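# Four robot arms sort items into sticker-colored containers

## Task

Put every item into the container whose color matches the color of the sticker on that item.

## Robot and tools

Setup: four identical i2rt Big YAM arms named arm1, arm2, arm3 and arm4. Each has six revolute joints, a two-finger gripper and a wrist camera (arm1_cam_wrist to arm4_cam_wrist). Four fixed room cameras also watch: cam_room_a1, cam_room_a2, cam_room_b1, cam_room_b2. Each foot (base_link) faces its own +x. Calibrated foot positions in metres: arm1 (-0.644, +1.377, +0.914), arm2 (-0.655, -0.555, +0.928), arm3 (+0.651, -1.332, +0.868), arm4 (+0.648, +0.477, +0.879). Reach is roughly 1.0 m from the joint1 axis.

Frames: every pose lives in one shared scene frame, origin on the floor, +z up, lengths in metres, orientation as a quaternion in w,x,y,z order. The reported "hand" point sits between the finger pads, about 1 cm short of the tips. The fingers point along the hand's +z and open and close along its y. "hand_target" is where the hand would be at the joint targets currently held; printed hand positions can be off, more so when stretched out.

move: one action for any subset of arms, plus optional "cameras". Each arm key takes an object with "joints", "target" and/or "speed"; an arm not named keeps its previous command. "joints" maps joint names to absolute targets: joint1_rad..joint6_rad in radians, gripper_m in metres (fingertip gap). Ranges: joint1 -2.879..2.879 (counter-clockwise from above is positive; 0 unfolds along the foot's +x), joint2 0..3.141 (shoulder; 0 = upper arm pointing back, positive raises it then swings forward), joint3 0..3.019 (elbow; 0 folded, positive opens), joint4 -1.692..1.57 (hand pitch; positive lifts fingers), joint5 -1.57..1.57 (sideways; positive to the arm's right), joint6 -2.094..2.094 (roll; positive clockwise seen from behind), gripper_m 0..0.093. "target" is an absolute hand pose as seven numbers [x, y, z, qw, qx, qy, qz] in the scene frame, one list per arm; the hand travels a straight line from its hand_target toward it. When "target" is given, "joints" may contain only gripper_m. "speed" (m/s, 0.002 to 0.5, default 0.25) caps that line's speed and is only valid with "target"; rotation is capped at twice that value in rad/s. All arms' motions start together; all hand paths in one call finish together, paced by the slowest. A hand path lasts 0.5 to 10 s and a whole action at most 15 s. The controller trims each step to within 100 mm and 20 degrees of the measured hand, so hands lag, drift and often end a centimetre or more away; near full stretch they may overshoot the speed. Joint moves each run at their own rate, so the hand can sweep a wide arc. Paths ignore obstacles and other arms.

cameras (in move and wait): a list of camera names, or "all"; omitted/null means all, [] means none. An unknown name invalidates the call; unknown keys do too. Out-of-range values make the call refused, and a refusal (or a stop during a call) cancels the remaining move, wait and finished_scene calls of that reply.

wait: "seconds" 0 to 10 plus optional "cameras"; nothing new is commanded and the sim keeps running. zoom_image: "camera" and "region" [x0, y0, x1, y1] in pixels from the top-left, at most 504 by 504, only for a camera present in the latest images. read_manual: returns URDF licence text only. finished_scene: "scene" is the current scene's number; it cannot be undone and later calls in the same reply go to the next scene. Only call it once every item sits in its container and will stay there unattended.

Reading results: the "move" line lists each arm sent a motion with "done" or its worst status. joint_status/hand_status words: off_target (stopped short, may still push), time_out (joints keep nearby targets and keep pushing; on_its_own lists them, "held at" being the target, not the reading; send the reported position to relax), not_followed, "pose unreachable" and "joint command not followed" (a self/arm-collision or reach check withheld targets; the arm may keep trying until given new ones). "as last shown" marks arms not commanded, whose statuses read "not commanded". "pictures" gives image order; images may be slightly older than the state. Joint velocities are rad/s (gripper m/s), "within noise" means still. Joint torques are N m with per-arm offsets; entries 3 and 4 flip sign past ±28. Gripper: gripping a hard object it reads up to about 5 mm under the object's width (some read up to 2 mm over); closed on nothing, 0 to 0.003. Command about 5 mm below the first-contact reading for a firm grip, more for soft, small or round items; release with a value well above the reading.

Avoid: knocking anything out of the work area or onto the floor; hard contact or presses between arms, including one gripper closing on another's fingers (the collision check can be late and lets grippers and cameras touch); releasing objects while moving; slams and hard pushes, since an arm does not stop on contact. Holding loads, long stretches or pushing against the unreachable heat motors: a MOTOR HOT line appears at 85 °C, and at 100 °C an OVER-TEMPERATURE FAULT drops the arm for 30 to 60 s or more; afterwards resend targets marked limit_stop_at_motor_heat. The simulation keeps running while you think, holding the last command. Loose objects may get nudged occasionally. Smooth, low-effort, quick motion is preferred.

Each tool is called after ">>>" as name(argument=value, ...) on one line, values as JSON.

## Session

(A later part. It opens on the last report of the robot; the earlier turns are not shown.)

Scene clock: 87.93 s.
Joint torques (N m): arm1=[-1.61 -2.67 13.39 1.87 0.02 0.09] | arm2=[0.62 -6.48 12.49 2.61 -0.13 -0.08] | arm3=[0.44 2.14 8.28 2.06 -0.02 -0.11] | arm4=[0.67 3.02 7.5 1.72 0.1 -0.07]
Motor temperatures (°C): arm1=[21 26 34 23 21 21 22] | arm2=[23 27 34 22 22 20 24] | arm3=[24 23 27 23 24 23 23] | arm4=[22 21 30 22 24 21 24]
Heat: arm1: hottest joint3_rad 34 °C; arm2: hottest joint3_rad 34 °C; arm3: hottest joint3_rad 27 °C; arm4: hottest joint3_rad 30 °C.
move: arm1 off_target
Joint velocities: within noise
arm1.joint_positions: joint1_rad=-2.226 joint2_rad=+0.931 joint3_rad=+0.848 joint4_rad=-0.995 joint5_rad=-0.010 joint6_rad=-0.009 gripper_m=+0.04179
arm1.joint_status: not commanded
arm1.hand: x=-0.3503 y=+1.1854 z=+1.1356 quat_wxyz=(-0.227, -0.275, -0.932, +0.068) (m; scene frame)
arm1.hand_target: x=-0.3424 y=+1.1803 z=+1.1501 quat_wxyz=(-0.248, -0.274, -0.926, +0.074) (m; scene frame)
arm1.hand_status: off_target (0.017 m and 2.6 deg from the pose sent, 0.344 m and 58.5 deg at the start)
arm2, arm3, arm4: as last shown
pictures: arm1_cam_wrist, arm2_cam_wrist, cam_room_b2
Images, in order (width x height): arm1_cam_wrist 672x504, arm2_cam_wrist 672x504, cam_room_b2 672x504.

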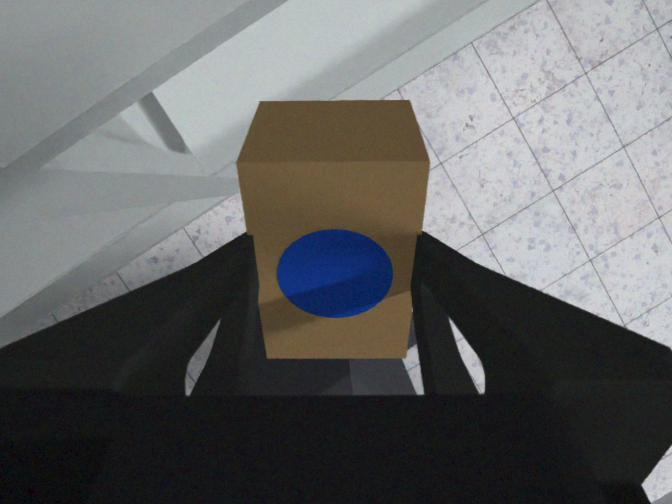

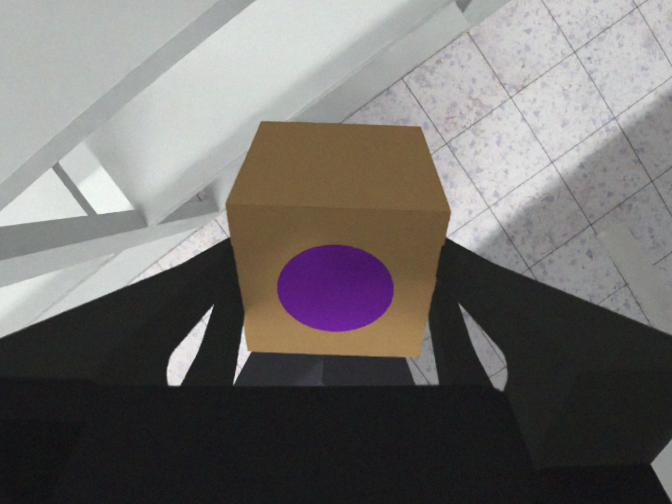

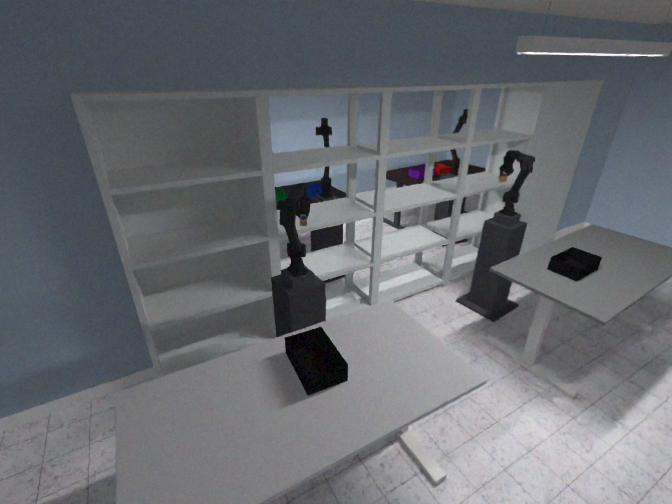

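>>> move(arm1={"target":[-0.27,1.10,1.15,-0.328,-0.267,-0.901,0.097],"speed":0.3}, arm2={"target":[-0.29,-0.83,1.15,0.330,0.243,0.908,-0.0886],"speed":0.3}, cameras=["arm1_cam_wrist","arm2_cam_wrist","arm4_cam_wrist"])

>>> move(arm1={"target":[-0.10,0.93,1.15,-0.328,-0.267,-0.901,0.097],"speed":0.3}, arm2={"target":[-0.10,-0.93,1.15,0.330,0.243,0.908,-0.0886],"speed":0.3}, cameras=["arm1_cam_wrist","arm2_cam_wrist","arm4_cam_wrist","arm3_cam_wrist"])

Scene clock: 97.07 s.
Joint torques (N m): arm1=[-2.9 -5.66 17.46 1.92 -0.09 -0.07] | arm2=[1.44 -9.58 12.49 2.95 -0.28 -0.08] | arm3=[0.56 2.14 8.28 2.03 -0.02 -0.11] | arm4=[1.14 3.02 7.58 1.77 0.08 -0.06]
Motor temperatures (°C): arm1=[21 26 34 23 21 21 22] | arm2=[23 26 32 22 22 20 24] | arm3=[24 23 27 23 24 23 23] | arm4=[22 21 30 22 24 21 24]
Heat: arm1: hottest joint3_rad 34 °C; arm2: hottest joint3_rad 32 °C; arm3: hottest joint3_rad 27 °C; arm4: hottest joint3_rad 30 °C.
move: arm1 off_target; arm2 off_target
Joint velocities: within noise
arm1.joint_positions: joint1_rad=-2.297 joint2_rad=+1.140 joint3_rad=+0.874 joint4_rad=-0.688 joint5_rad=-0.060 joint6_rad=-0.054 gripper_m=+0.04179
arm1.joint_status: not commanded
arm1.hand: x=-0.2896 y=+1.1180 z=+1.1099 quat_wxyz=(-0.287, -0.274, -0.914, +0.080) (m; scene frame)
arm1.hand_target: x=-0.2726 y=+1.1020 z=+1.1506 quat_wxyz=(-0.328, -0.267, -0.901, +0.097) (m; scene frame)
arm1.hand_status: off_target (0.048 m and 5.4 deg from the pose sent, 0.118 m and 12.6 deg at the start)
arm2.joint_positions: joint1_rad=+0.768 joint2_rad=+1.152 joint3_rad=+0.891 joint4_rad=-0.657 joint5_rad=-0.092 joint6_rad=-0.107 gripper_m=+0.05249
arm2.joint_status: not commanded
arm2.hand: x=-0.2994 y=-0.8278 z=+1.1387 quat_wxyz=(-0.313, -0.257, -0.911, +0.082) (m; scene frame)
arm2.hand_target: x=-0.2903 y=-0.8297 z=+1.1501 quat_wxyz=(-0.330, -0.243, -0.908, +0.089) (m; scene frame)
arm2.hand_status: off_target (0.015 m and 2.7 deg from the pose sent, 0.098 m and 13.1 deg at the start)
arm3, arm4: as last shown
pictures: arm1_cam_wrist, arm2_cam_wrist, arm4_cam_wrist
Images, in order (width x height): arm1_cam_wrist 672x504, arm2_cam_wrist 672x504, arm4_cam_wrist 672x504.

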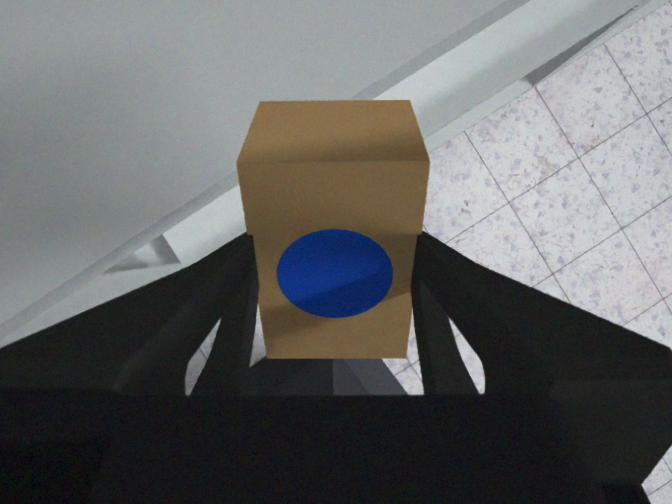

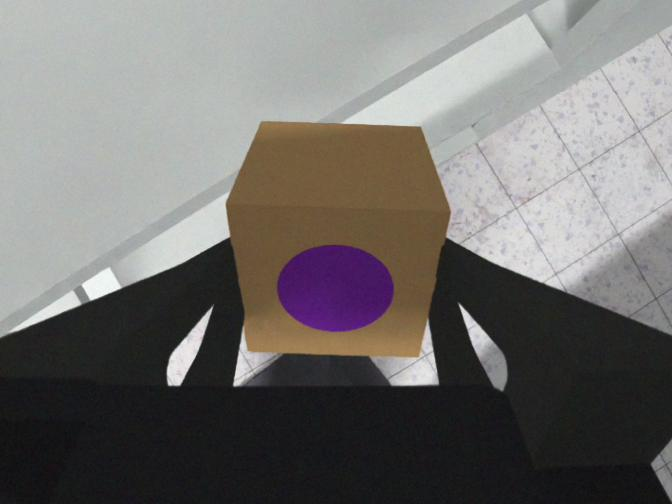

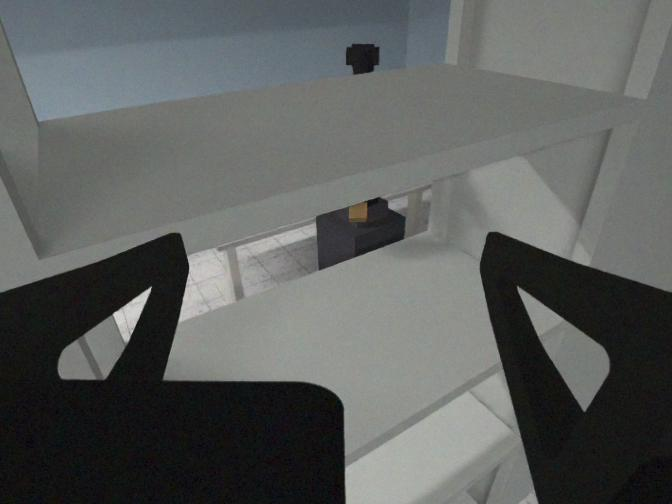

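Scene clock: 98.53 s.
Joint torques (N m): arm1=[-2.67 -15.15 17.43 1.03 -0.09 -0.07] | arm2=[1.44 -17.32 16.53 1.47 0.1 0.21] | arm3=[0.56 2.14 8.28 2.03 -0.02 -0.11] | arm4=[0.97 3.19 7.56 1.84 0.1 -0.06]
Motor temperatures (°C): arm1=[21 26 34 23 21 21 22] | arm2=[23 26 33 22 22 20 24] | arm3=[24 23 27 23 24 23 23] | arm4=[22 21 30 22 24 21 24]
Heat: arm1: hottest joint3_rad 34 °C; arm2: hottest joint3_rad 33 °C; arm3: hottest joint3_rad 27 °C; arm4: hottest joint3_rad 30 °C.
move: arm1 off_target; arm2 off_target
Joint velocities: within noise
arm1.joint_positions: joint1_rad=-2.344 joint2_rad=+1.765 joint3_rad=+1.549 joint4_rad=-0.703 joint5_rad=-0.092 joint6_rad=-0.091 gripper_m=+0.04179
arm1.joint_status: not commanded
arm1.hand: x=-0.1098 y=+0.9457 z=+1.1169 quat_wxyz=(-0.304, -0.271, -0.909, +0.085) (m; scene frame)
arm1.hand_target: x=-0.1017 y=+0.9313 z=+1.1502 quat_wxyz=(-0.328, -0.267, -0.901, +0.097) (m; scene frame)
arm1.hand_status: off_target (0.038 m and 3.2 deg from the pose sent, 0.270 m and 5.4 deg at the start)
arm2.joint_positions: joint1_rad=+0.842 joint2_rad=+1.688 joint3_rad=+1.409 joint4_rad=-0.633 joint5_rad=-0.053 joint6_rad=-0.081 gripper_m=+0.05249
arm2.joint_status: not commanded
arm2.hand: x=-0.1175 y=-0.9231 z=+1.1272 quat_wxyz=(-0.313, -0.241, -0.915, +0.085) (m; scene frame)
arm2.hand_target: x=-0.1014 y=-0.9291 z=+1.1502 quat_wxyz=(-0.331, -0.243, -0.908, +0.089) (m; scene frame)
arm2.hand_status: off_target (0.030 m and 2.1 deg from the pose sent, 0.224 m and 2.7 deg at the start)
arm3, arm4: as last shown
pictures: arm1_cam_wrist, arm2_cam_wrist, arm3_cam_wrist, arm4_cam_wrist
Images, in order (width x height): arm1_cam_wrist 672x504, arm2_cam_wrist 672x504, arm3_cam_wrist 672x504, arm4_cam_wrist 672x504.

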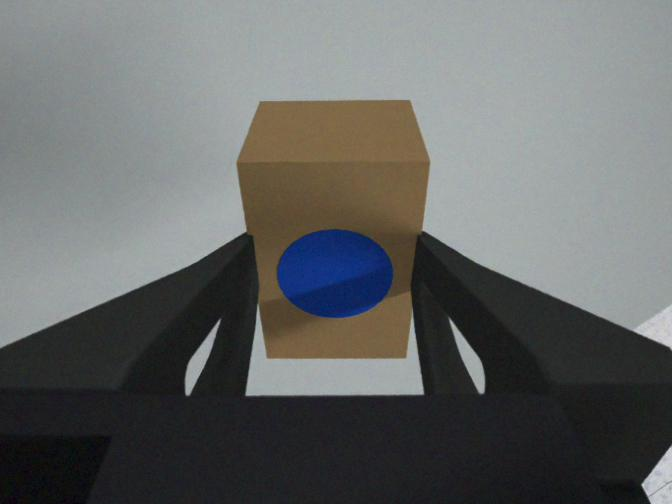

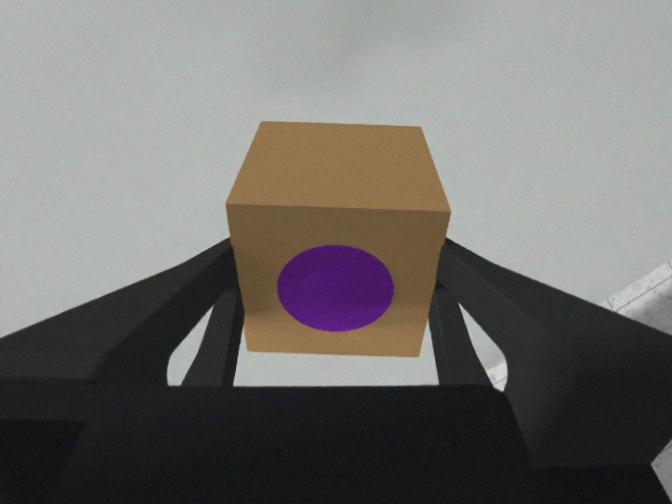

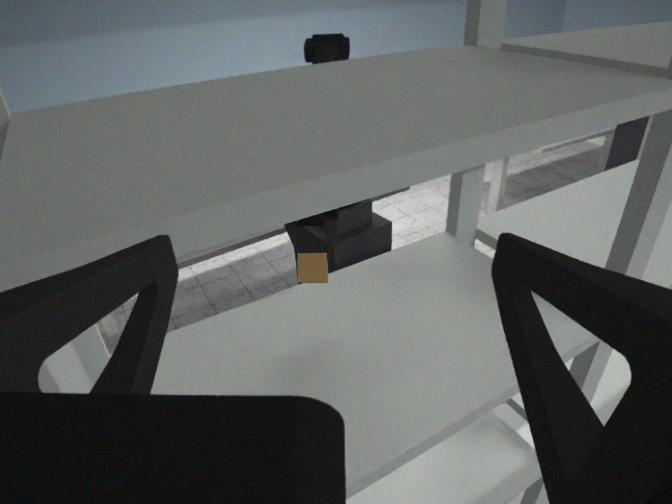

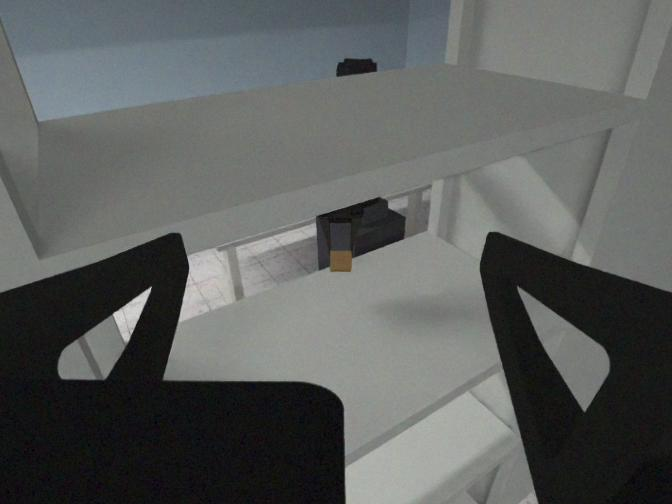

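>>> move(arm1={"target":[-0.085,0.915,1.075,-0.100,-0.282,-0.954,0.030],"speed":0.2}, arm2={"target":[-0.085,-0.935,1.07,0.101,0.258,0.961,-0.027],"speed":0.2}, cameras=["arm4_cam_wrist","arm3_cam_wrist"])

Scene clock: 105.37 s.
Joint torques (N m): arm1=[-1.38 -19.49 16.92 0.14 0.08 -0.05] | arm2=[1.61 -21.25 16.06 0.58 0.11 0.22] | arm3=[0.56 2.2 8.25 2.03 -0.02 -0.13] | arm4=[1.2 3.55 7.56 1.78 0.11 -0.11]
Motor temperatures (°C): arm1=[21 26 34 23 21 21 22] | arm2=[23 26 35 22 22 20 24] | arm3=[24 23 27 23 24 23 23] | arm4=[22 21 29 22 24 21 24]
Heat: arm1: hottest joint3_rad 34 °C; arm2: hottest joint3_rad 35 °C; arm3: hottest joint3_rad 27 °C; arm4: hottest joint3_rad 29 °C.
move: arm1 off_target; arm2 off_target
Joint velocities: within noise
arm1.joint_positions: joint1_rad=-2.344 joint2_rad=+2.142 joint3_rad=+2.079 joint4_rad=-1.336 joint5_rad=-0.035 joint6_rad=-0.112 gripper_m=+0.04179
arm1.joint_status: not commanded
arm1.hand: x=-0.0994 y=+0.9232 z=+1.0507 quat_wxyz=(-0.078, -0.289, -0.954, +0.019) (m; scene frame)
arm1.hand_target: x=-0.0863 y=+0.9160 z=+1.0753 quat_wxyz=(-0.101, -0.282, -0.954, +0.030) (m; scene frame)
arm1.hand_status: off_target (0.029 m and 2.9 deg from the pose sent, 0.058 m and 24.9 deg at the start)
arm2.joint_positions: joint1_rad=+0.856 joint2_rad=+2.021 joint3_rad=+1.834 joint4_rad=-1.204 joint5_rad=-0.014 joint6_rad=-0.079 gripper_m=+0.05249
arm2.joint_status: not commanded
arm2.hand: x=-0.1029 y=-0.9298 z=+1.0573 quat_wxyz=(-0.088, -0.255, -0.963, +0.022) (m; scene frame)
arm2.hand_target: x=-0.0859 y=-0.9343 z=+1.0700 quat_wxyz=(-0.102, -0.258, -0.960, +0.027) (m; scene frame)
arm2.hand_status: off_target (0.023 m and 1.7 deg from the pose sent, 0.067 m and 25.9 deg at the start)
arm3, arm4: as last shown
pictures: arm3_cam_wrist, arm4_cam_wrist
Images, in order (width x height): arm3_cam_wrist 672x504, arm4_cam_wrist 672x504.

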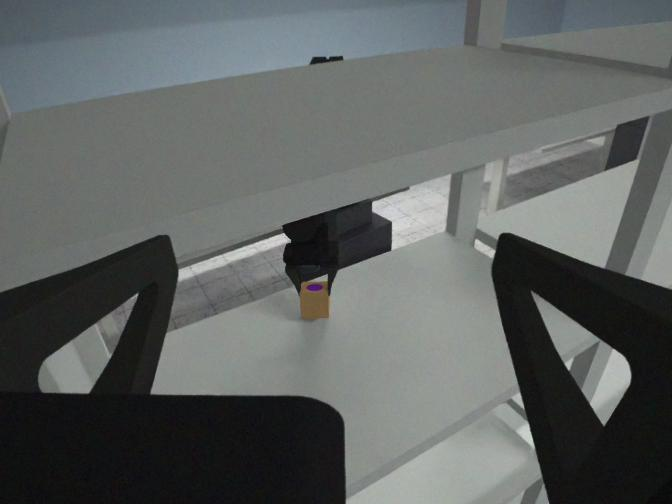

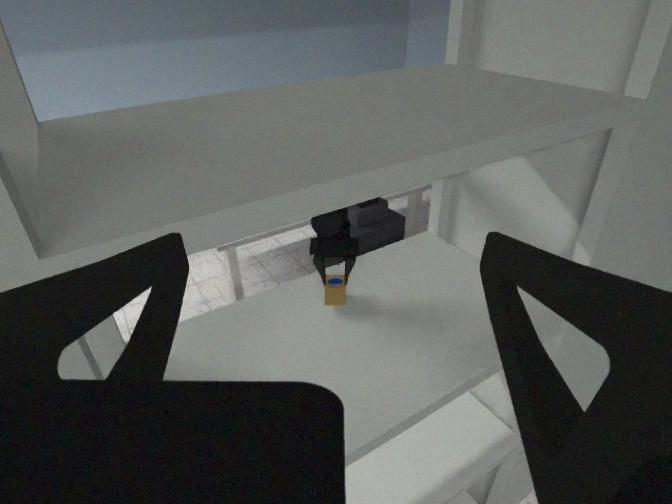

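>>> move(arm1={"target":[-0.085,0.915,1.045,-0.090,-0.282,-0.954,0.028],"speed":0.08}, arm2={"target":[-0.085,-0.935,1.04,0.095,0.258,0.961,-0.025],"speed":0.08}, cameras=["arm4_cam_wrist","arm3_cam_wrist"])

>>> zoom_image(camera="arm3_cam_wrist", region=[240, 220, 400, 340])

>>> zoom_image(camera="arm4_cam_wrist", region=[260, 220, 420, 340])

Scene clock: 111.33 s.
Joint torques (N m): arm1=[-1.44 -18.67 13.97 1.29 0.11 -0.06] | arm2=[1.61 -20.42 13.05 1.74 0.12 0.22] | arm3=[0.5 2.26 8.31 2.03 -0.02 -0.12] | arm4=[0.85 2.9 7.54 1.66 0.09 -0.04]
Motor temperatures (°C): arm1=[21 26 36 23 21 21 22] | arm2=[23 26 35 22 22 20 24] | arm3=[24 23 27 23 24 23 23] | arm4=[22 21 29 22 24 21 24]
Heat: arm1: hottest joint3_rad 36 °C; arm2: hottest joint3_rad 35 °C; arm3: hottest joint3_rad 27 °C; arm4: hottest joint3_rad 29 °C.
move: arm1 off_target; arm2 off_target
Joint velocities: within noise
arm1.joint_positions: joint1_rad=-2.344 joint2_rad=+2.158 joint3_rad=+2.079 joint4_rad=-1.323 joint5_rad=-0.031 joint6_rad=-0.112 gripper_m=+0.04179
arm1.joint_status: not commanded
arm1.hand: x=-0.0975 y=+0.9204 z=+1.0404 quat_wxyz=(-0.076, -0.290, -0.954, +0.021) (m; scene frame)
arm1.hand_target: x=-0.0854 y=+0.9153 z=+1.0451 quat_wxyz=(-0.090, -0.282, -0.955, +0.028) (m; scene frame)
arm1.hand_status: off_target (0.014 m and 2.0 deg from the pose sent, 0.017 m and 1.9 deg at the start)
arm2.joint_positions: joint1_rad=+0.856 joint2_rad=+2.035 joint3_rad=+1.834 joint4_rad=-1.185 joint5_rad=-0.014 joint6_rad=-0.078 gripper_m=+0.05249
arm2.joint_status: not commanded
arm2.hand: x=-0.0991 y=-0.9324 z=+1.0490 quat_wxyz=(-0.090, -0.255, -0.962, +0.023) (m; scene frame)
arm2.hand_target: x=-0.0856 y=-0.9345 z=+1.0399 quat_wxyz=(-0.095, -0.258, -0.961, +0.025) (m; scene frame)
arm2.hand_status: off_target (0.017 m and 0.7 deg from the pose sent, 0.025 m and 1.0 deg at the start)
arm3.joint_positions: joint1_rad=-1.969 joint2_rad=+0.506 joint3_rad=+1.294 joint4_rad=-0.706 joint5_rad=+0.001 joint6_rad=+0.006 gripper_m=+0.09402
arm3.joint_status: not commanded
arm3.hand: x=+0.4435 y=-1.2037 z=+1.5297 quat_wxyz=(+0.182, -0.656, +0.181, +0.710) (m; scene frame)
arm3.hand_target: x=+0.4494 y=-1.2042 z=+1.5358 quat_wxyz=(+0.190, -0.649, +0.180, +0.714) (m; scene frame)
arm3.hand_status: not commanded
arm4.joint_positions: joint1_rad=+0.932 joint2_rad=+0.499 joint3_rad=+1.295 joint4_rad=-0.709 joint5_rad=+0.000 joint6_rad=+0.013 gripper_m=+0.09402
arm4.joint_status: not commanded
arm4.hand: x=+0.4555 y=+0.6089 z=+1.5450 quat_wxyz=(-0.205, +0.645, -0.200, -0.709) (m; scene frame)
arm4.hand_target: x=+0.4562 y=+0.6076 z=+1.5498 quat_wxyz=(-0.210, +0.642, -0.193, -0.712) (m; scene frame)
arm4.hand_status: not commanded
pictures: arm3_cam_wrist, arm4_cam_wrist
Images, in order (width x height): arm3_cam_wrist 672x504, arm4_cam_wrist 672x504.

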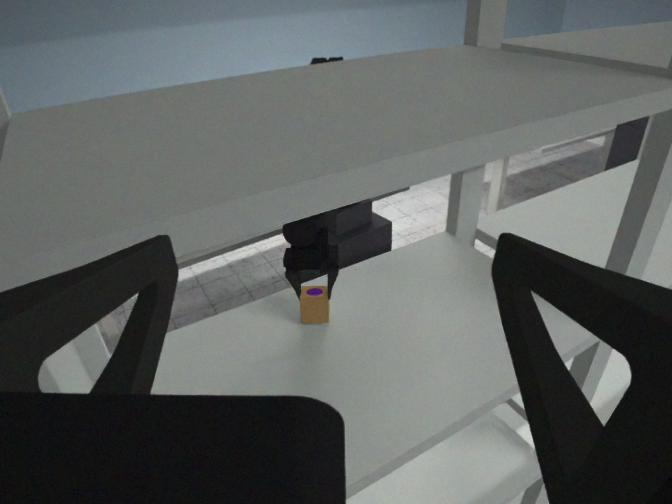

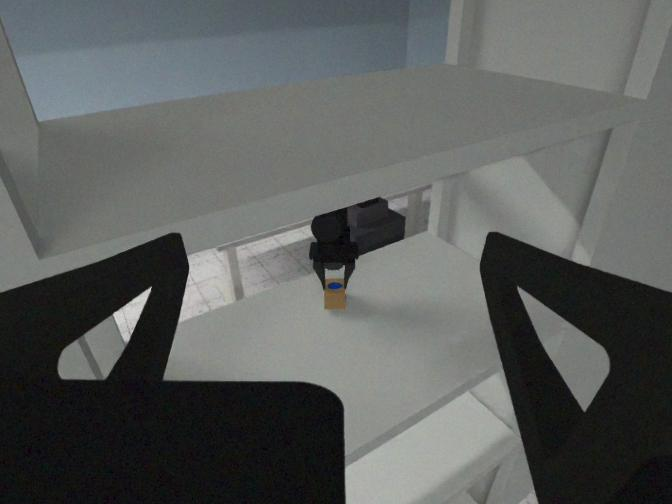

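Scaled by 3.150.

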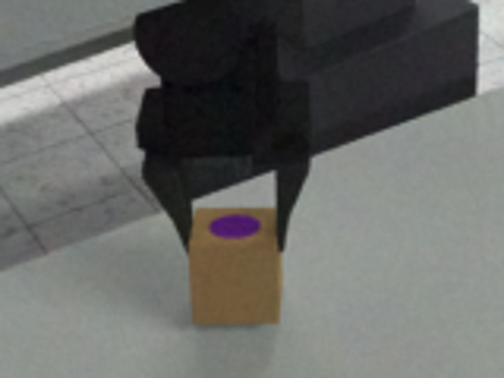

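Scaled by 3.150.

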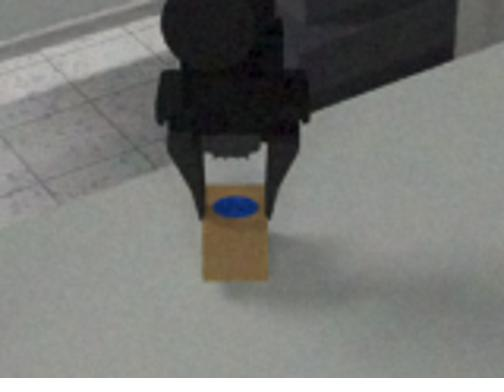

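>>> move(arm1={"target":[-0.085,0.915,1.015,-0.080,-0.282,-0.954,0.025],"speed":0.06}, arm2={"target":[-0.085,-0.935,1.01,0.08,0.258,0.961,-0.021],"speed":0.06}, cameras=["arm4_cam_wrist","arm3_cam_wrist"])

>>> zoom_image(camera="arm3_cam_wrist", region=[240, 220, 400, 340])

>>> zoom_image(camera="arm4_cam_wrist", region=[260, 220, 420, 340])

Scene clock: 117.80 s.
Joint torques (N m): arm1=[-1.55 -17.08 11.02 1.57 0.1 -0.04] | arm2=[1.67 -17.55 11.49 2.37 0.22 0.21] | arm3=[0.44 2.26 8.28 2.06 -0.02 -0.12] | arm4=[1.38 3.49 7.6 1.81 0.09 -0.09]
Motor temperatures (°C): arm1=[21 27 36 23 21 21 22] | arm2=[23 26 35 22 22 20 24] | arm3=[24 23 27 23 24 23 23] | arm4=[22 21 29 22 24 21 24]
Heat: arm1: hottest joint3_rad 36 °C; arm2: hottest joint3_rad 35 °C; arm3: hottest joint3_rad 27 °C; arm4: hottest joint3_rad 29 °C.
move: arm1 off_target; arm2 off_target
Joint velocities: within noise
arm1.joint_positions: joint1_rad=-2.344 joint2_rad=+2.163 joint3_rad=+2.079 joint4_rad=-1.297 joint5_rad=-0.029 joint6_rad=-0.112 gripper_m=+0.04179
arm1.joint_status: not commanded
arm1.hand: x=-0.0928 y=+0.9161 z=+1.0380 quat_wxyz=(-0.085, -0.289, -0.953, +0.026) (m; scene frame)
arm1.hand_target: x=-0.0858 y=+0.9156 z=+1.0152 quat_wxyz=(-0.080, -0.283, -0.956, +0.025) (m; scene frame)
arm1.hand_status: off_target (0.024 m and 1.0 deg from the pose sent, 0.029 m and 1.1 deg at the start)
arm2.joint_positions: joint1_rad=+0.856 joint2_rad=+2.036 joint3_rad=+1.834 joint4_rad=-1.177 joint5_rad=-0.013 joint6_rad=-0.078 gripper_m=+0.05249
arm2.joint_status: not commanded
arm2.hand: x=-0.0976 y=-0.9335 z=+1.0484 quat_wxyz=(-0.093, -0.255, -0.962, +0.024) (m; scene frame)
arm2.hand_target: x=-0.0873 y=-0.9335 z=+1.0107 quat_wxyz=(-0.080, -0.258, -0.962, +0.021) (m; scene frame)
arm2.hand_status: off_target (0.040 m and 1.6 deg from the pose sent, 0.042 m and 1.2 deg at the start)
arm3, arm4: as last shown
pictures: arm3_cam_wrist, arm4_cam_wrist
Images, in order (width x height): arm3_cam_wrist 672x504, arm4_cam_wrist 672x504.

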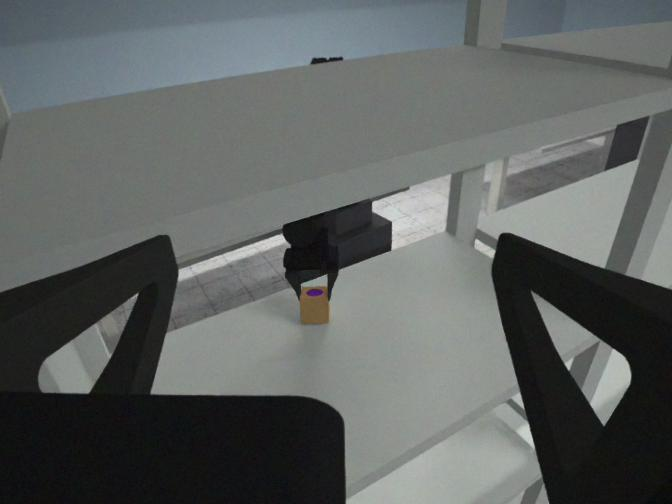

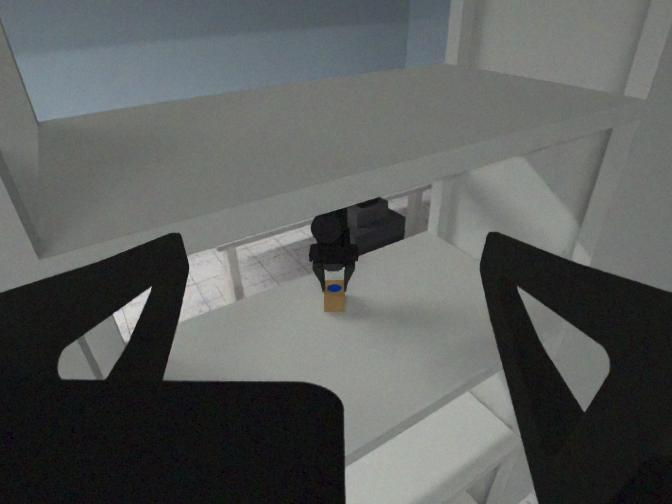

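Scaled by 3.150.

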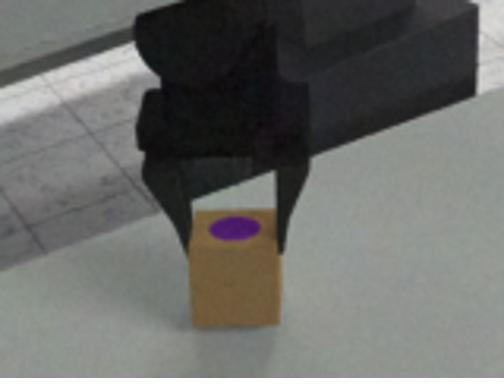

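Scaled by 3.150.

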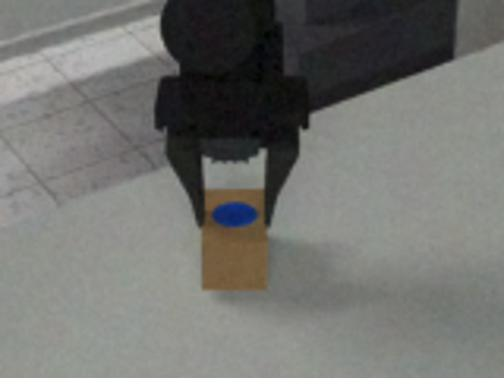

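>>> move(arm1={"target":[-0.085,0.915,1.045,-0.085,-0.286,-0.954,0.025],"speed":0.1}, arm2={"target":[-0.085,-0.935,1.04,0.09,0.255,0.962,-0.024],"speed":0.1}, cameras=[])

>>> move(arm1={"joints":{"gripper_m":0.093}}, arm2={"joints":{"gripper_m":0.093}}, cameras=["arm3_cam_wrist","arm4_cam_wrist"])

>>> move(arm1={"target":[-0.10,0.93,1.13,-0.085,-0.286,-0.954,0.025],"speed":0.25}, arm2={"target":[-0.10,-0.93,1.12,0.09,0.255,0.962,-0.024],"speed":0.25}, cameras=["arm3_cam_wrist","arm4_cam_wrist"])

>>> move(arm1={"target":[-0.36,1.19,1.17,-0.248,-0.274,-0.926,0.074],"speed":0.5}, arm2={"target":[-0.37,-0.79,1.17,0.247,0.291,0.922,-0.078],"speed":0.5}, cameras=["arm1_cam_wrist","arm2_cam_wrist","arm3_cam_wrist","arm4_cam_wrist"])

Scene clock: 127.50 s.
Joint torques (N m): arm1=[-1.61 -18.78 14.94 0.1 0 0.01] | arm2=[1.44 -20.01 14.04 0.9 0.15 0.15] | arm3=[0.56 2.26 8.28 2 -0.02 -0.11] | arm4=[0.97 3.25 7.54 1.73 0.06 -0.09]
Motor temperatures (°C): arm1=[21 27 36 23 21 21 22] | arm2=[23 27 35 22 22 20 24] | arm3=[24 23 27 23 24 23 23] | arm4=[22 21 29 22 24 21 24]
Heat: arm1: hottest joint3_rad 36 °C; arm2: hottest joint3_rad 35 °C; arm3: hottest joint3_rad 27 °C; arm4: hottest joint3_rad 29 °C.
move: arm1 off_target; arm2 off_target
Joint velocities: within noise
arm1.joint_positions: joint1_rad=-2.344 joint2_rad=+2.163 joint3_rad=+2.085 joint4_rad=-1.313 joint5_rad=-0.029 joint6_rad=-0.112 gripper_m=+0.04178
arm1.joint_status: not commanded
arm1.hand: x=-0.0946 y=+0.9177 z=+1.0398 quat_wxyz=(-0.080, -0.289, -0.954, +0.024) (m; scene frame)
arm1.hand_target: x=-0.0854 y=+0.9152 z=+1.0450 quat_wxyz=(-0.086, -0.286, -0.954, +0.025) (m; scene frame)
arm1.hand_status: off_target (0.011 m and 0.7 deg from the pose sent, 0.010 m and 0.4 deg at the start)
arm2.joint_positions: joint1_rad=+0.856 joint2_rad=+2.036 joint3_rad=+1.834 joint4_rad=-1.178 joint5_rad=-0.013 joint6_rad=-0.078 gripper_m=+0.05249
arm2.joint_status: not commanded
arm2.hand: x=-0.0978 y=-0.9334 z=+1.0483 quat_wxyz=(-0.093, -0.255, -0.962, +0.024) (m; scene frame)
arm2.hand_target: x=-0.0855 y=-0.9346 z=+1.0400 quat_wxyz=(-0.091, -0.255, -0.962, +0.024) (m; scene frame)
arm2.hand_status: off_target (0.015 m and 0.3 deg from the pose sent, 0.015 m and 0.3 deg at the start)
arm3, arm4: as last shown
pictures: none
No camera images: "cameras" was empty.

Scene clock: 128.10 s.
Joint torques (N m): arm1=[-1.73 -19.25 15.09 0.25 0 0.03] | arm2=[1.61 -20.6 13.94 0.85 0.12 0.14] | arm3=[0.32 2.2 8.29 2.03 -0.02 -0.12] | arm4=[1.2 2.61 7.65 1.84 0.08 -0.08]
Motor temperatures (°C): arm1=[21 27 36 23 21 21 22] | arm2=[23 27 35 22 22 20 24] | arm3=[24 23 27 23 24 23 23] | arm4=[22 21 29 22 24 21 24]
Heat: arm1: hottest joint3_rad 36 °C; arm2: hottest joint3_rad 35 °C; arm3: hottest joint3_rad 27 °C; arm4: hottest joint3_rad 29 °C.
move: arm1 done; arm2 done
Joint velocities: within noise
arm1.joint_positions: joint1_rad=-2.344 joint2_rad=+2.166 joint3_rad=+2.085 joint4_rad=-1.318 joint5_rad=-0.029 joint6_rad=-0.112 gripper_m=+0.09297
arm1.joint_status: all done
arm1.hand: x=-0.0956 y=+0.9184 z=+1.0372 quat_wxyz=(-0.077, -0.290, -0.954, +0.022) (m; scene frame)
arm1.hand_target: x=-0.0854 y=+0.9152 z=+1.0450 quat_wxyz=(-0.086, -0.286, -0.954, +0.025) (m; scene frame)
arm1.hand_status: not commanded
arm2.joint_positions: joint1_rad=+0.856 joint2_rad=+2.042 joint3_rad=+1.835 joint4_rad=-1.178 joint5_rad=-0.013 joint6_rad=-0.078 gripper_m=+0.09293
arm2.joint_status: all done
arm2.hand: x=-0.0975 y=-0.9333 z=+1.0449 quat_wxyz=(-0.090, -0.255, -0.962, +0.023) (m; scene frame)
arm2.hand_target: x=-0.0854 y=-0.9346 z=+1.0399 quat_wxyz=(-0.091, -0.255, -0.962, +0.024) (m; scene frame)
arm2.hand_status: not commanded
arm3, arm4: as last shown
pictures: arm3_cam_wrist, arm4_cam_wrist
Images, in order (width x height): arm3_cam_wrist 672x504, arm4_cam_wrist 672x504.

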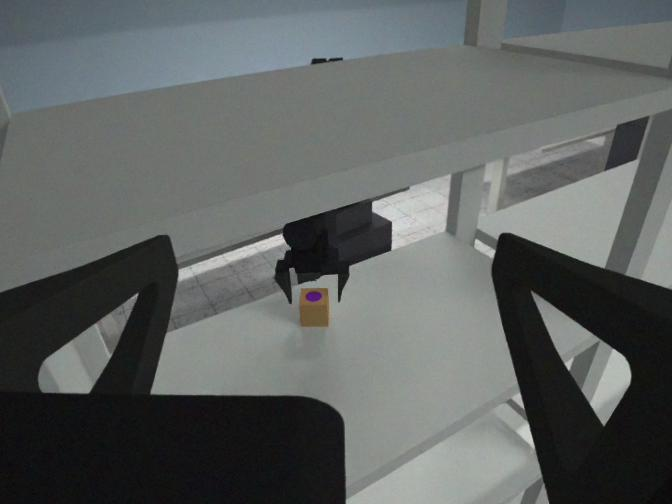

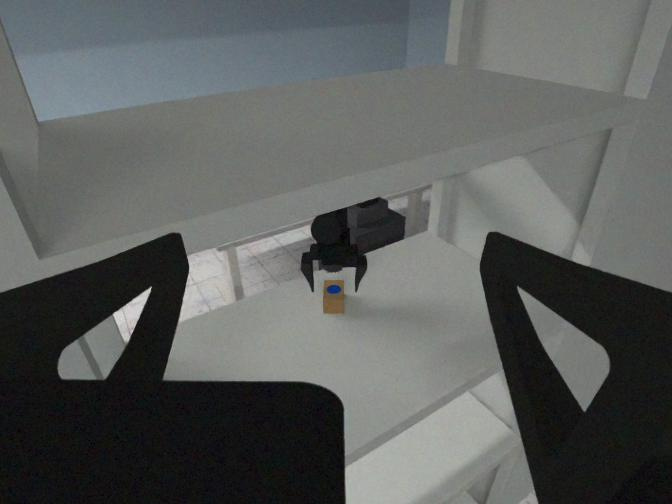

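Scene clock: 129.33 s.
Joint torques (N m): arm1=[-1.32 -20.01 15.41 0.17 0.06 0.03] | arm2=[1.14 -22.71 14.9 0.47 0.07 0.09] | arm3=[0.5 2.26 8.31 2.07 -0.02 -0.12] | arm4=[0.97 3.08 7.68 1.74 0.1 -0.08]
Motor temperatures (°C): arm1=[21 27 36 23 21 21 22] | arm2=[23 27 35 22 22 20 24] | arm3=[24 23 27 23 24 23 23] | arm4=[22 21 29 22 24 21 24]
Heat: arm1: hottest joint3_rad 36 °C; arm2: hottest joint3_rad 35 °C; arm3: hottest joint3_rad 27 °C; arm4: hottest joint3_rad 29 °C.
move: arm1 off_target; arm2 off_target
Joint velocities: within noise
arm1.joint_positions: joint1_rad=-2.344 joint2_rad=+2.113 joint3_rad=+2.177 joint4_rad=-1.490 joint5_rad=-0.029 joint6_rad=-0.112 gripper_m=+0.09297
arm1.joint_status: not commanded
arm1.hand: x=-0.1104 y=+0.9318 z=+1.1058 quat_wxyz=(-0.065, -0.290, -0.955, +0.017) (m; scene frame)
arm1.hand_target: x=-0.1009 y=+0.9306 z=+1.1301 quat_wxyz=(-0.086, -0.286, -0.954, +0.025) (m; scene frame)
arm1.hand_status: off_target (0.026 m and 2.6 deg from the pose sent, 0.094 m and 1.1 deg at the start)
arm2.joint_positions: joint1_rad=+0.856 joint2_rad=+1.997 joint3_rad=+1.918 joint4_rad=-1.336 joint5_rad=-0.013 joint6_rad=-0.078 gripper_m=+0.09293
arm2.joint_status: not commanded
arm2.hand: x=-0.1097 y=-0.9253 z=+1.1023 quat_wxyz=(-0.076, -0.256, -0.964, +0.018) (m; scene frame)
arm2.hand_target: x=-0.1006 y=-0.9295 z=+1.1202 quat_wxyz=(-0.091, -0.255, -0.962, +0.024) (m; scene frame)
arm2.hand_status: off_target (0.021 m and 1.8 deg from the pose sent, 0.075 m and 0.1 deg at the start)
arm3, arm4: as last shown
pictures: arm3_cam_wrist, arm4_cam_wrist
Images, in order (width x height): arm3_cam_wrist 672x504, arm4_cam_wrist 672x504.

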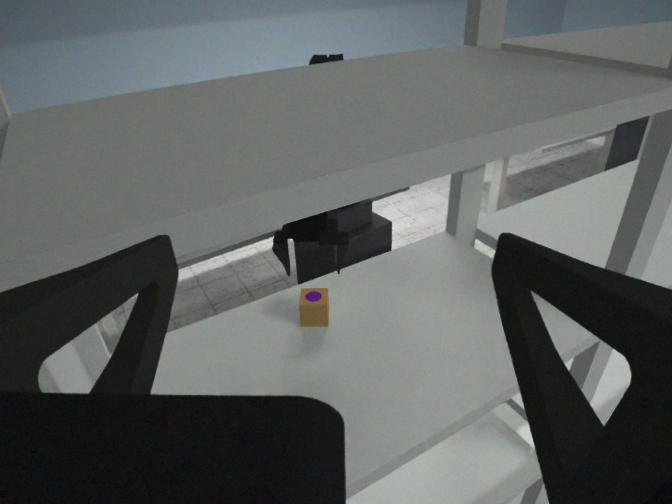

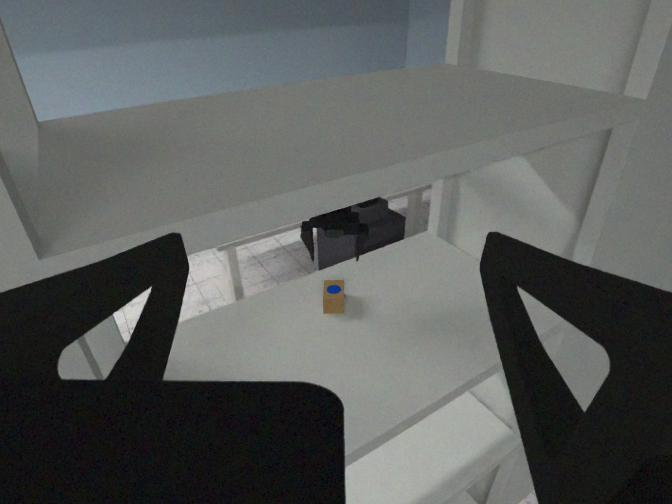

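Scene clock: 130.97 s.
Joint torques (N m): arm1=[-1.03 -1.03 11.62 1.29 0.14 0.13] | arm2=[0.26 -5.42 10.4 2.28 -0.23 0] | arm3=[0.62 2.08 8.31 2.06 -0.02 -0.12] | arm4=[1.2 3.55 7.53 1.61 0.09 -0.07]
Motor temperatures (°C): arm1=[21 27 36 23 21 21 22] | arm2=[23 27 34 22 22 20 24] | arm3=[24 23 27 23 24 23 23] | arm4=[22 21 29 22 24 21 24]
Heat: arm1: hottest joint3_rad 36 °C; arm2: hottest joint3_rad 34 °C; arm3: hottest joint3_rad 27 °C; arm4: hottest joint3_rad 29 °C.
move: arm1 done; arm2 done
Joint velocities: within noise
arm1.joint_positions: joint1_rad=-2.242 joint2_rad=+0.859 joint3_rad=+0.887 joint4_rad=-1.051 joint5_rad=-0.016 joint6_rad=-0.022 gripper_m=+0.09297
arm1.joint_status: not commanded
arm1.hand: x=-0.3618 y=+1.1881 z=+1.1715 quat_wxyz=(-0.252, -0.273, -0.925, +0.077) (m; scene frame)
arm1.hand_target: x=-0.3601 y=+1.1899 z=+1.1700 quat_wxyz=(-0.248, -0.274, -0.926, +0.074) (m; scene frame)
arm1.hand_status: done (0.003 m and 0.6 deg from the pose sent, 0.365 m and 22.4 deg at the start)
arm2.joint_positions: joint1_rad=+0.755 joint2_rad=+0.960 joint3_rad=+0.917 joint4_rad=-0.990 joint5_rad=-0.040 joint6_rad=-0.077 gripper_m=+0.09293
arm2.joint_status: not commanded
arm2.hand: x=-0.3700 y=-0.7879 z=+1.1800 quat_wxyz=(-0.254, -0.290, -0.919, +0.081) (m; scene frame)
arm2.hand_target: x=-0.3702 y=-0.7899 z=+1.1702 quat_wxyz=(-0.247, -0.291, -0.921, +0.078) (m; scene frame)
arm2.hand_status: done (0.010 m and 0.9 deg from the pose sent, 0.301 m and 21.7 deg at the start)
arm3, arm4: as last shown
pictures: arm1_cam_wrist, arm2_cam_wrist, arm3_cam_wrist, arm4_cam_wrist
Images, in order (width x height): arm1_cam_wrist 672x504, arm2_cam_wrist 672x504, arm3_cam_wrist 672x504, arm4_cam_wrist 672x504.

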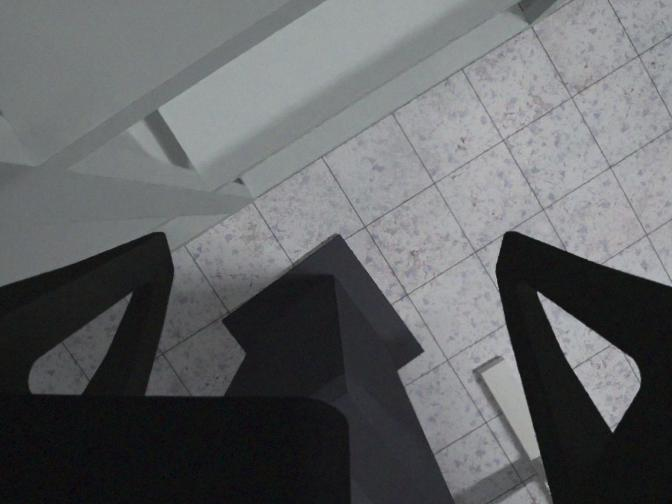

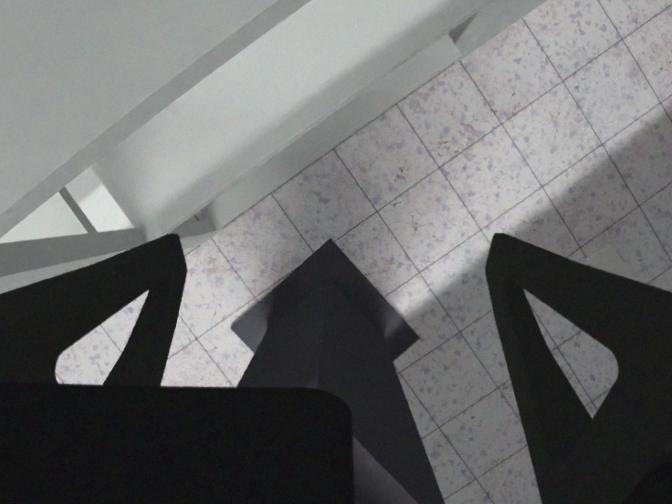

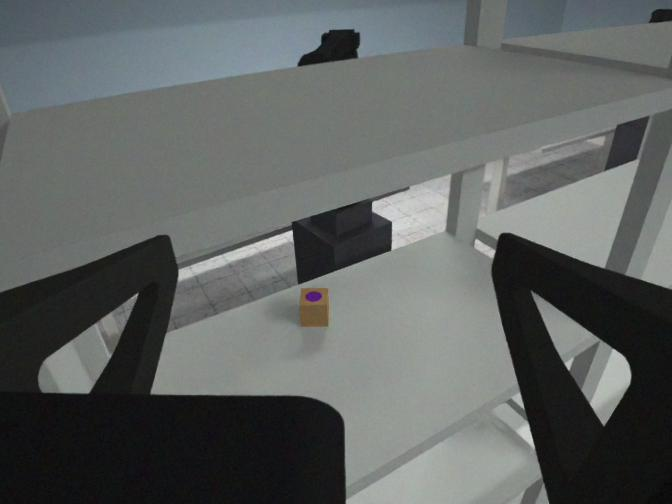

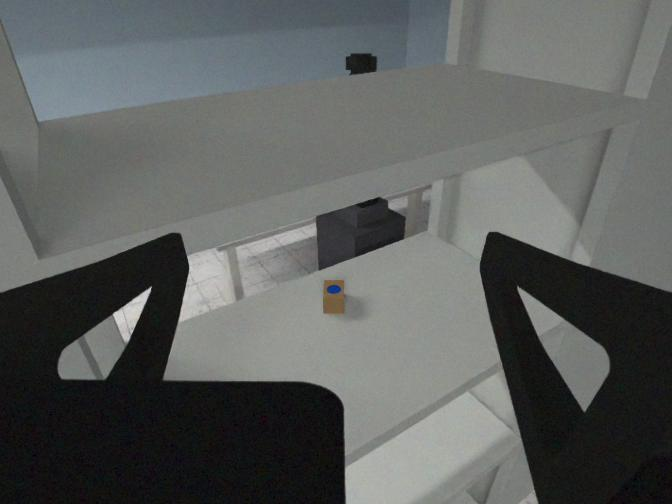

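>>> move(arm3={"target":[0.34,-1.17,1.18,-0.108,0.876,-0.231,-0.409],"speed":0.5}, arm4={"target":[0.33,0.65,1.18,-0.123,0.867,-0.264,-0.405],"speed":0.5}, cameras=[])

>>> move(arm3={"target":[-0.03,-0.971,1.14,-0.108,0.876,-0.231,-0.409],"speed":0.4}, arm4={"target":[-0.03,0.874,1.14,-0.123,0.867,-0.264,-0.405],"speed":0.4}, cameras=["arm3_cam_wrist","arm4_cam_wrist"])

Scene clock: 147.53 s.
Joint torques (N m): arm1=[-1.26 -0.5 11.62 1.09 0.11 0.16] | arm2=[0.32 -5.42 10.43 2.26 -0.23 0.01] | arm3=[2.43 -3.37 10.24 2.18 -0.03 0.02] | arm4=[1.32 -4.37 10.55 1.88 0.03 0.2]
Motor temperatures (°C): arm1=[21 26 34 23 21 21 22] | arm2=[23 26 34 22 22 20 24] | arm3=[24 23 27 23 24 23 23] | arm4=[22 21 29 22 24 21 24]
Heat: arm1: hottest joint3_rad 34 °C; arm2: hottest joint3_rad 34 °C; arm3: hottest joint3_rad 27 °C; arm4: hottest joint3_rad 29 °C.
move: arm3 done; arm4 off_target
Joint velocities: within noise
arm1, arm2: as last shown
arm3.joint_positions: joint1_rad=-1.897 joint2_rad=+0.717 joint3_rad=+0.816 joint4_rad=-0.820 joint5_rad=+0.073 joint6_rad=+0.036 gripper_m=+0.09402
arm3.joint_status: not commanded
arm3.hand: x=+0.3447 y=-1.1664 z=+1.1716 quat_wxyz=(+0.111, -0.881, +0.235, +0.395) (m; scene frame)
arm3.hand_target: x=+0.3402 y=-1.1700 z=+1.1800 quat_wxyz=(+0.108, -0.876, +0.231, +0.409) (m; scene frame)
arm3.hand_status: done (0.010 m and 1.8 deg from the pose sent, 0.366 m and 44.1 deg at the start)
arm4.joint_positions: joint1_rad=+1.075 joint2_rad=+0.769 joint3_rad=+0.790 joint4_rad=-0.772 joint5_rad=+0.126 joint6_rad=+0.083 gripper_m=+0.09402
arm4.joint_status: not commanded
arm4.hand: x=+0.3351 y=+0.6505 z=+1.1640 quat_wxyz=(-0.125, +0.877, -0.262, -0.383) (m; scene frame)
arm4.hand_target: x=+0.3304 y=+0.6498 z=+1.1800 quat_wxyz=(-0.123, +0.867, -0.264, -0.405) (m; scene frame)
arm4.hand_status: off_target (0.017 m and 2.8 deg from the pose sent, 0.388 m and 45.0 deg at the start)
pictures: none
No camera images: "cameras" was empty.

Scene clock: 149.43 s.
Joint torques (N m): arm1=[-1.08 -1.08 11.67 1.06 0.08 0.11] | arm2=[0.32 -5.3 10.41 2.29 -0.22 0.01] | arm3=[0.56 -23 14.37 1.18 -0.05 -0.13] | arm4=[0.62 -22.53 13.08 0.77 0.02 -0.08]
Motor temperatures (°C): arm1=[21 26 34 23 21 21 22] | arm2=[23 26 33 22 22 20 24] | arm3=[24 23 27 23 24 23 23] | arm4=[22 21 29 22 24 21 24]
Heat: arm1: hottest joint3_rad 34 °C; arm2: hottest joint3_rad 33 °C; arm3: hottest joint3_rad 27 °C; arm4: hottest joint3_rad 29 °C.
move: arm3 off_target; arm4 off_target
Joint velocities: within noise
arm1, arm2: as last shown
arm1.hand: x=-0.3618 y=+1.1881 z=+1.1715 quat_wxyz=(-0.252, -0.274, -0.925, +0.077) (m; scene frame)
arm3.joint_positions: joint1_rad=-1.909 joint2_rad=+1.871 joint3_rad=+1.706 joint4_rad=-0.581 joint5_rad=+0.043 joint6_rad=+0.026 gripper_m=+0.09402
arm3.joint_status: not commanded
arm3.hand: x=-0.0236 y=-0.9863 z=+1.1051 quat_wxyz=(+0.099, -0.888, +0.231, +0.385) (m; scene frame)
arm3.hand_target: x=-0.0281 y=-0.9720 z=+1.1402 quat_wxyz=(+0.108, -0.876, +0.231, +0.409) (m; scene frame)
arm3.hand_status: off_target (0.039 m and 3.2 deg from the pose sent, 0.424 m and 1.8 deg at the start)
arm4.joint_positions: joint1_rad=+1.007 joint2_rad=+1.918 joint3_rad=+1.753 joint4_rad=-0.571 joint5_rad=+0.067 joint6_rad=+0.060 gripper_m=+0.09402
arm4.joint_status: not commanded
arm4.hand: x=-0.0214 y=+0.8641 z=+1.1167 quat_wxyz=(-0.117, +0.873, -0.270, -0.390) (m; scene frame)
arm4.hand_target: x=-0.0288 y=+0.8732 z=+1.1400 quat_wxyz=(-0.123, +0.867, -0.264, -0.405) (m; scene frame)
arm4.hand_status: off_target (0.027 m and 2.1 deg from the pose sent, 0.429 m and 2.8 deg at the start)
pictures: arm3_cam_wrist, arm4_cam_wrist
Images, in order (width x height): arm3_cam_wrist 672x504, arm4_cam_wrist 672x504.

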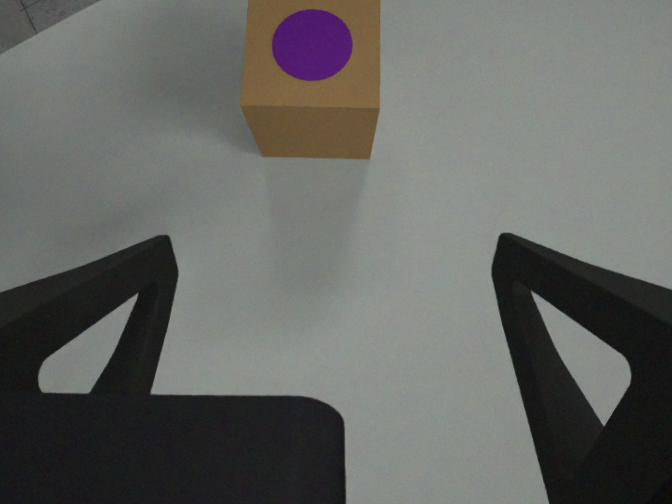

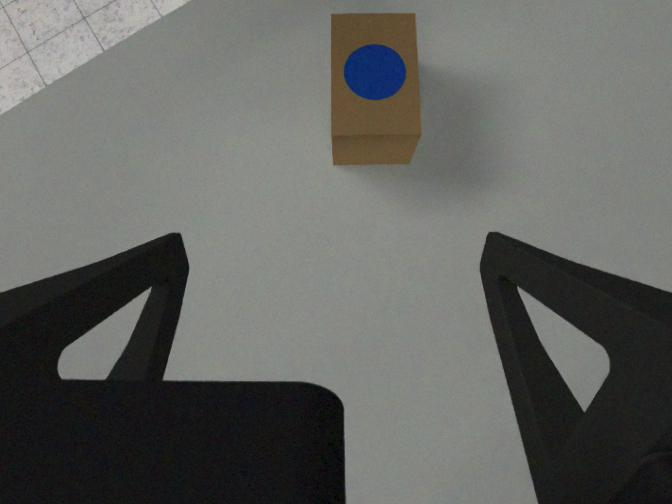

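>>> move(arm3={"target":[-0.114,-0.935,1.073,-0.108,0.876,-0.231,-0.409],"speed":0.15}, arm4={"target":[-0.094,0.943,1.063,-0.123,0.867,-0.264,-0.405],"speed":0.15}, cameras=["arm3_cam_wrist","arm4_cam_wrist"])

Scene clock: 161.33 s.
Joint torques (N m): arm1=[-1.73 -1.49 11.84 1.02 0.09 0.09] | arm2=[0.26 -5.36 10.4 2.3 -0.23 0.01] | arm3=[0.97 -25.58 14.43 1.18 0.12 -0.08] | arm4=[0.91 -24.76 13.16 1.14 -0.03 -0.1]
Motor temperatures (°C): arm1=[21 26 33 23 21 21 22] | arm2=[23 26 33 22 22 20 23] | arm3=[24 24 30 23 24 23 23] | arm4=[22 22 32 22 24 21 24]
Heat: arm1: hottest joint3_rad 33 °C; arm2: hottest joint3_rad 33 °C; arm3: hottest joint3_rad 30 °C; arm4: hottest joint3_rad 32 °C.
move: arm3 off_target; arm4 off_target
Joint velocities: within noise
arm1, arm2: as last shown
arm3.joint_positions: joint1_rad=-1.909 joint2_rad=+2.151 joint3_rad=+1.999 joint4_rad=-0.581 joint5_rad=+0.044 joint6_rad=+0.025 gripper_m=+0.09402
arm3.joint_status: not commanded
arm3.hand: x=-0.1046 y=-0.9469 z=+1.0495 quat_wxyz=(+0.101, -0.885, +0.230, +0.391) (m; scene frame)
arm3.hand_target: x=-0.1124 y=-0.9358 z=+1.0733 quat_wxyz=(+0.108, -0.876, +0.231, +0.410) (m; scene frame)
arm3.hand_status: off_target (0.028 m and 2.4 deg from the pose sent, 0.109 m and 3.2 deg at the start)
arm4.joint_positions: joint1_rad=+0.966 joint2_rad=+2.209 joint3_rad=+2.051 joint4_rad=-0.570 joint5_rad=+0.037 joint6_rad=+0.035 gripper_m=+0.09402
arm4.joint_status: not commanded
arm4.hand: x=-0.0839 y=+0.9335 z=+1.0517 quat_wxyz=(-0.118, +0.871, -0.271, -0.393) (m; scene frame)
arm4.hand_target: x=-0.0929 y=+0.9425 z=+1.0630 quat_wxyz=(-0.123, +0.866, -0.264, -0.405) (m; scene frame)
arm4.hand_status: off_target (0.018 m and 1.7 deg from the pose sent, 0.120 m and 2.1 deg at the start)
pictures: arm3_cam_wrist, arm4_cam_wrist
Images, in order (width x height): arm3_cam_wrist 672x504, arm4_cam_wrist 672x504.

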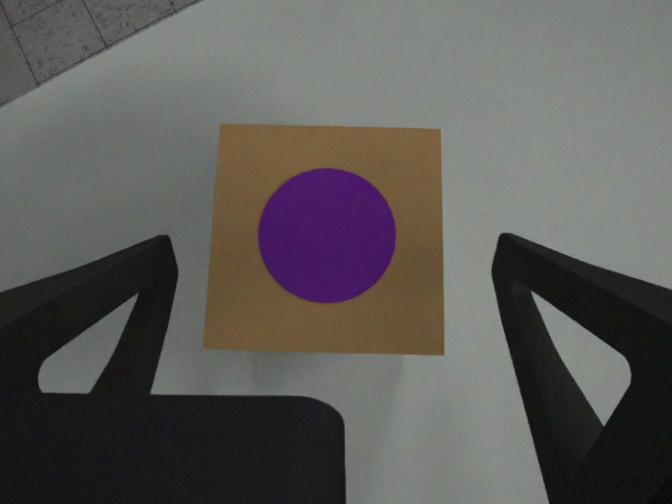

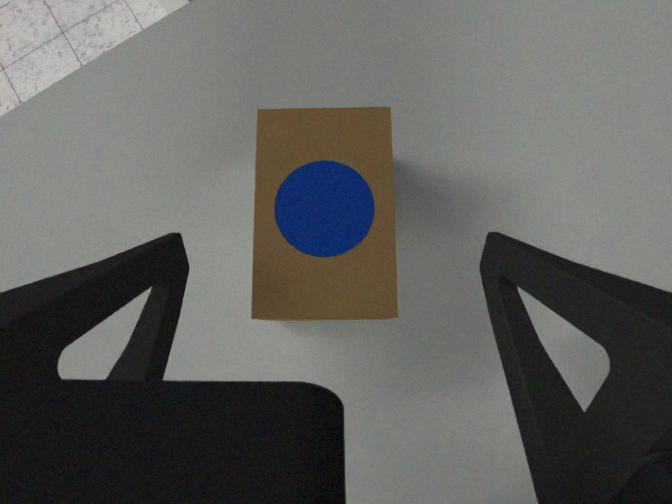

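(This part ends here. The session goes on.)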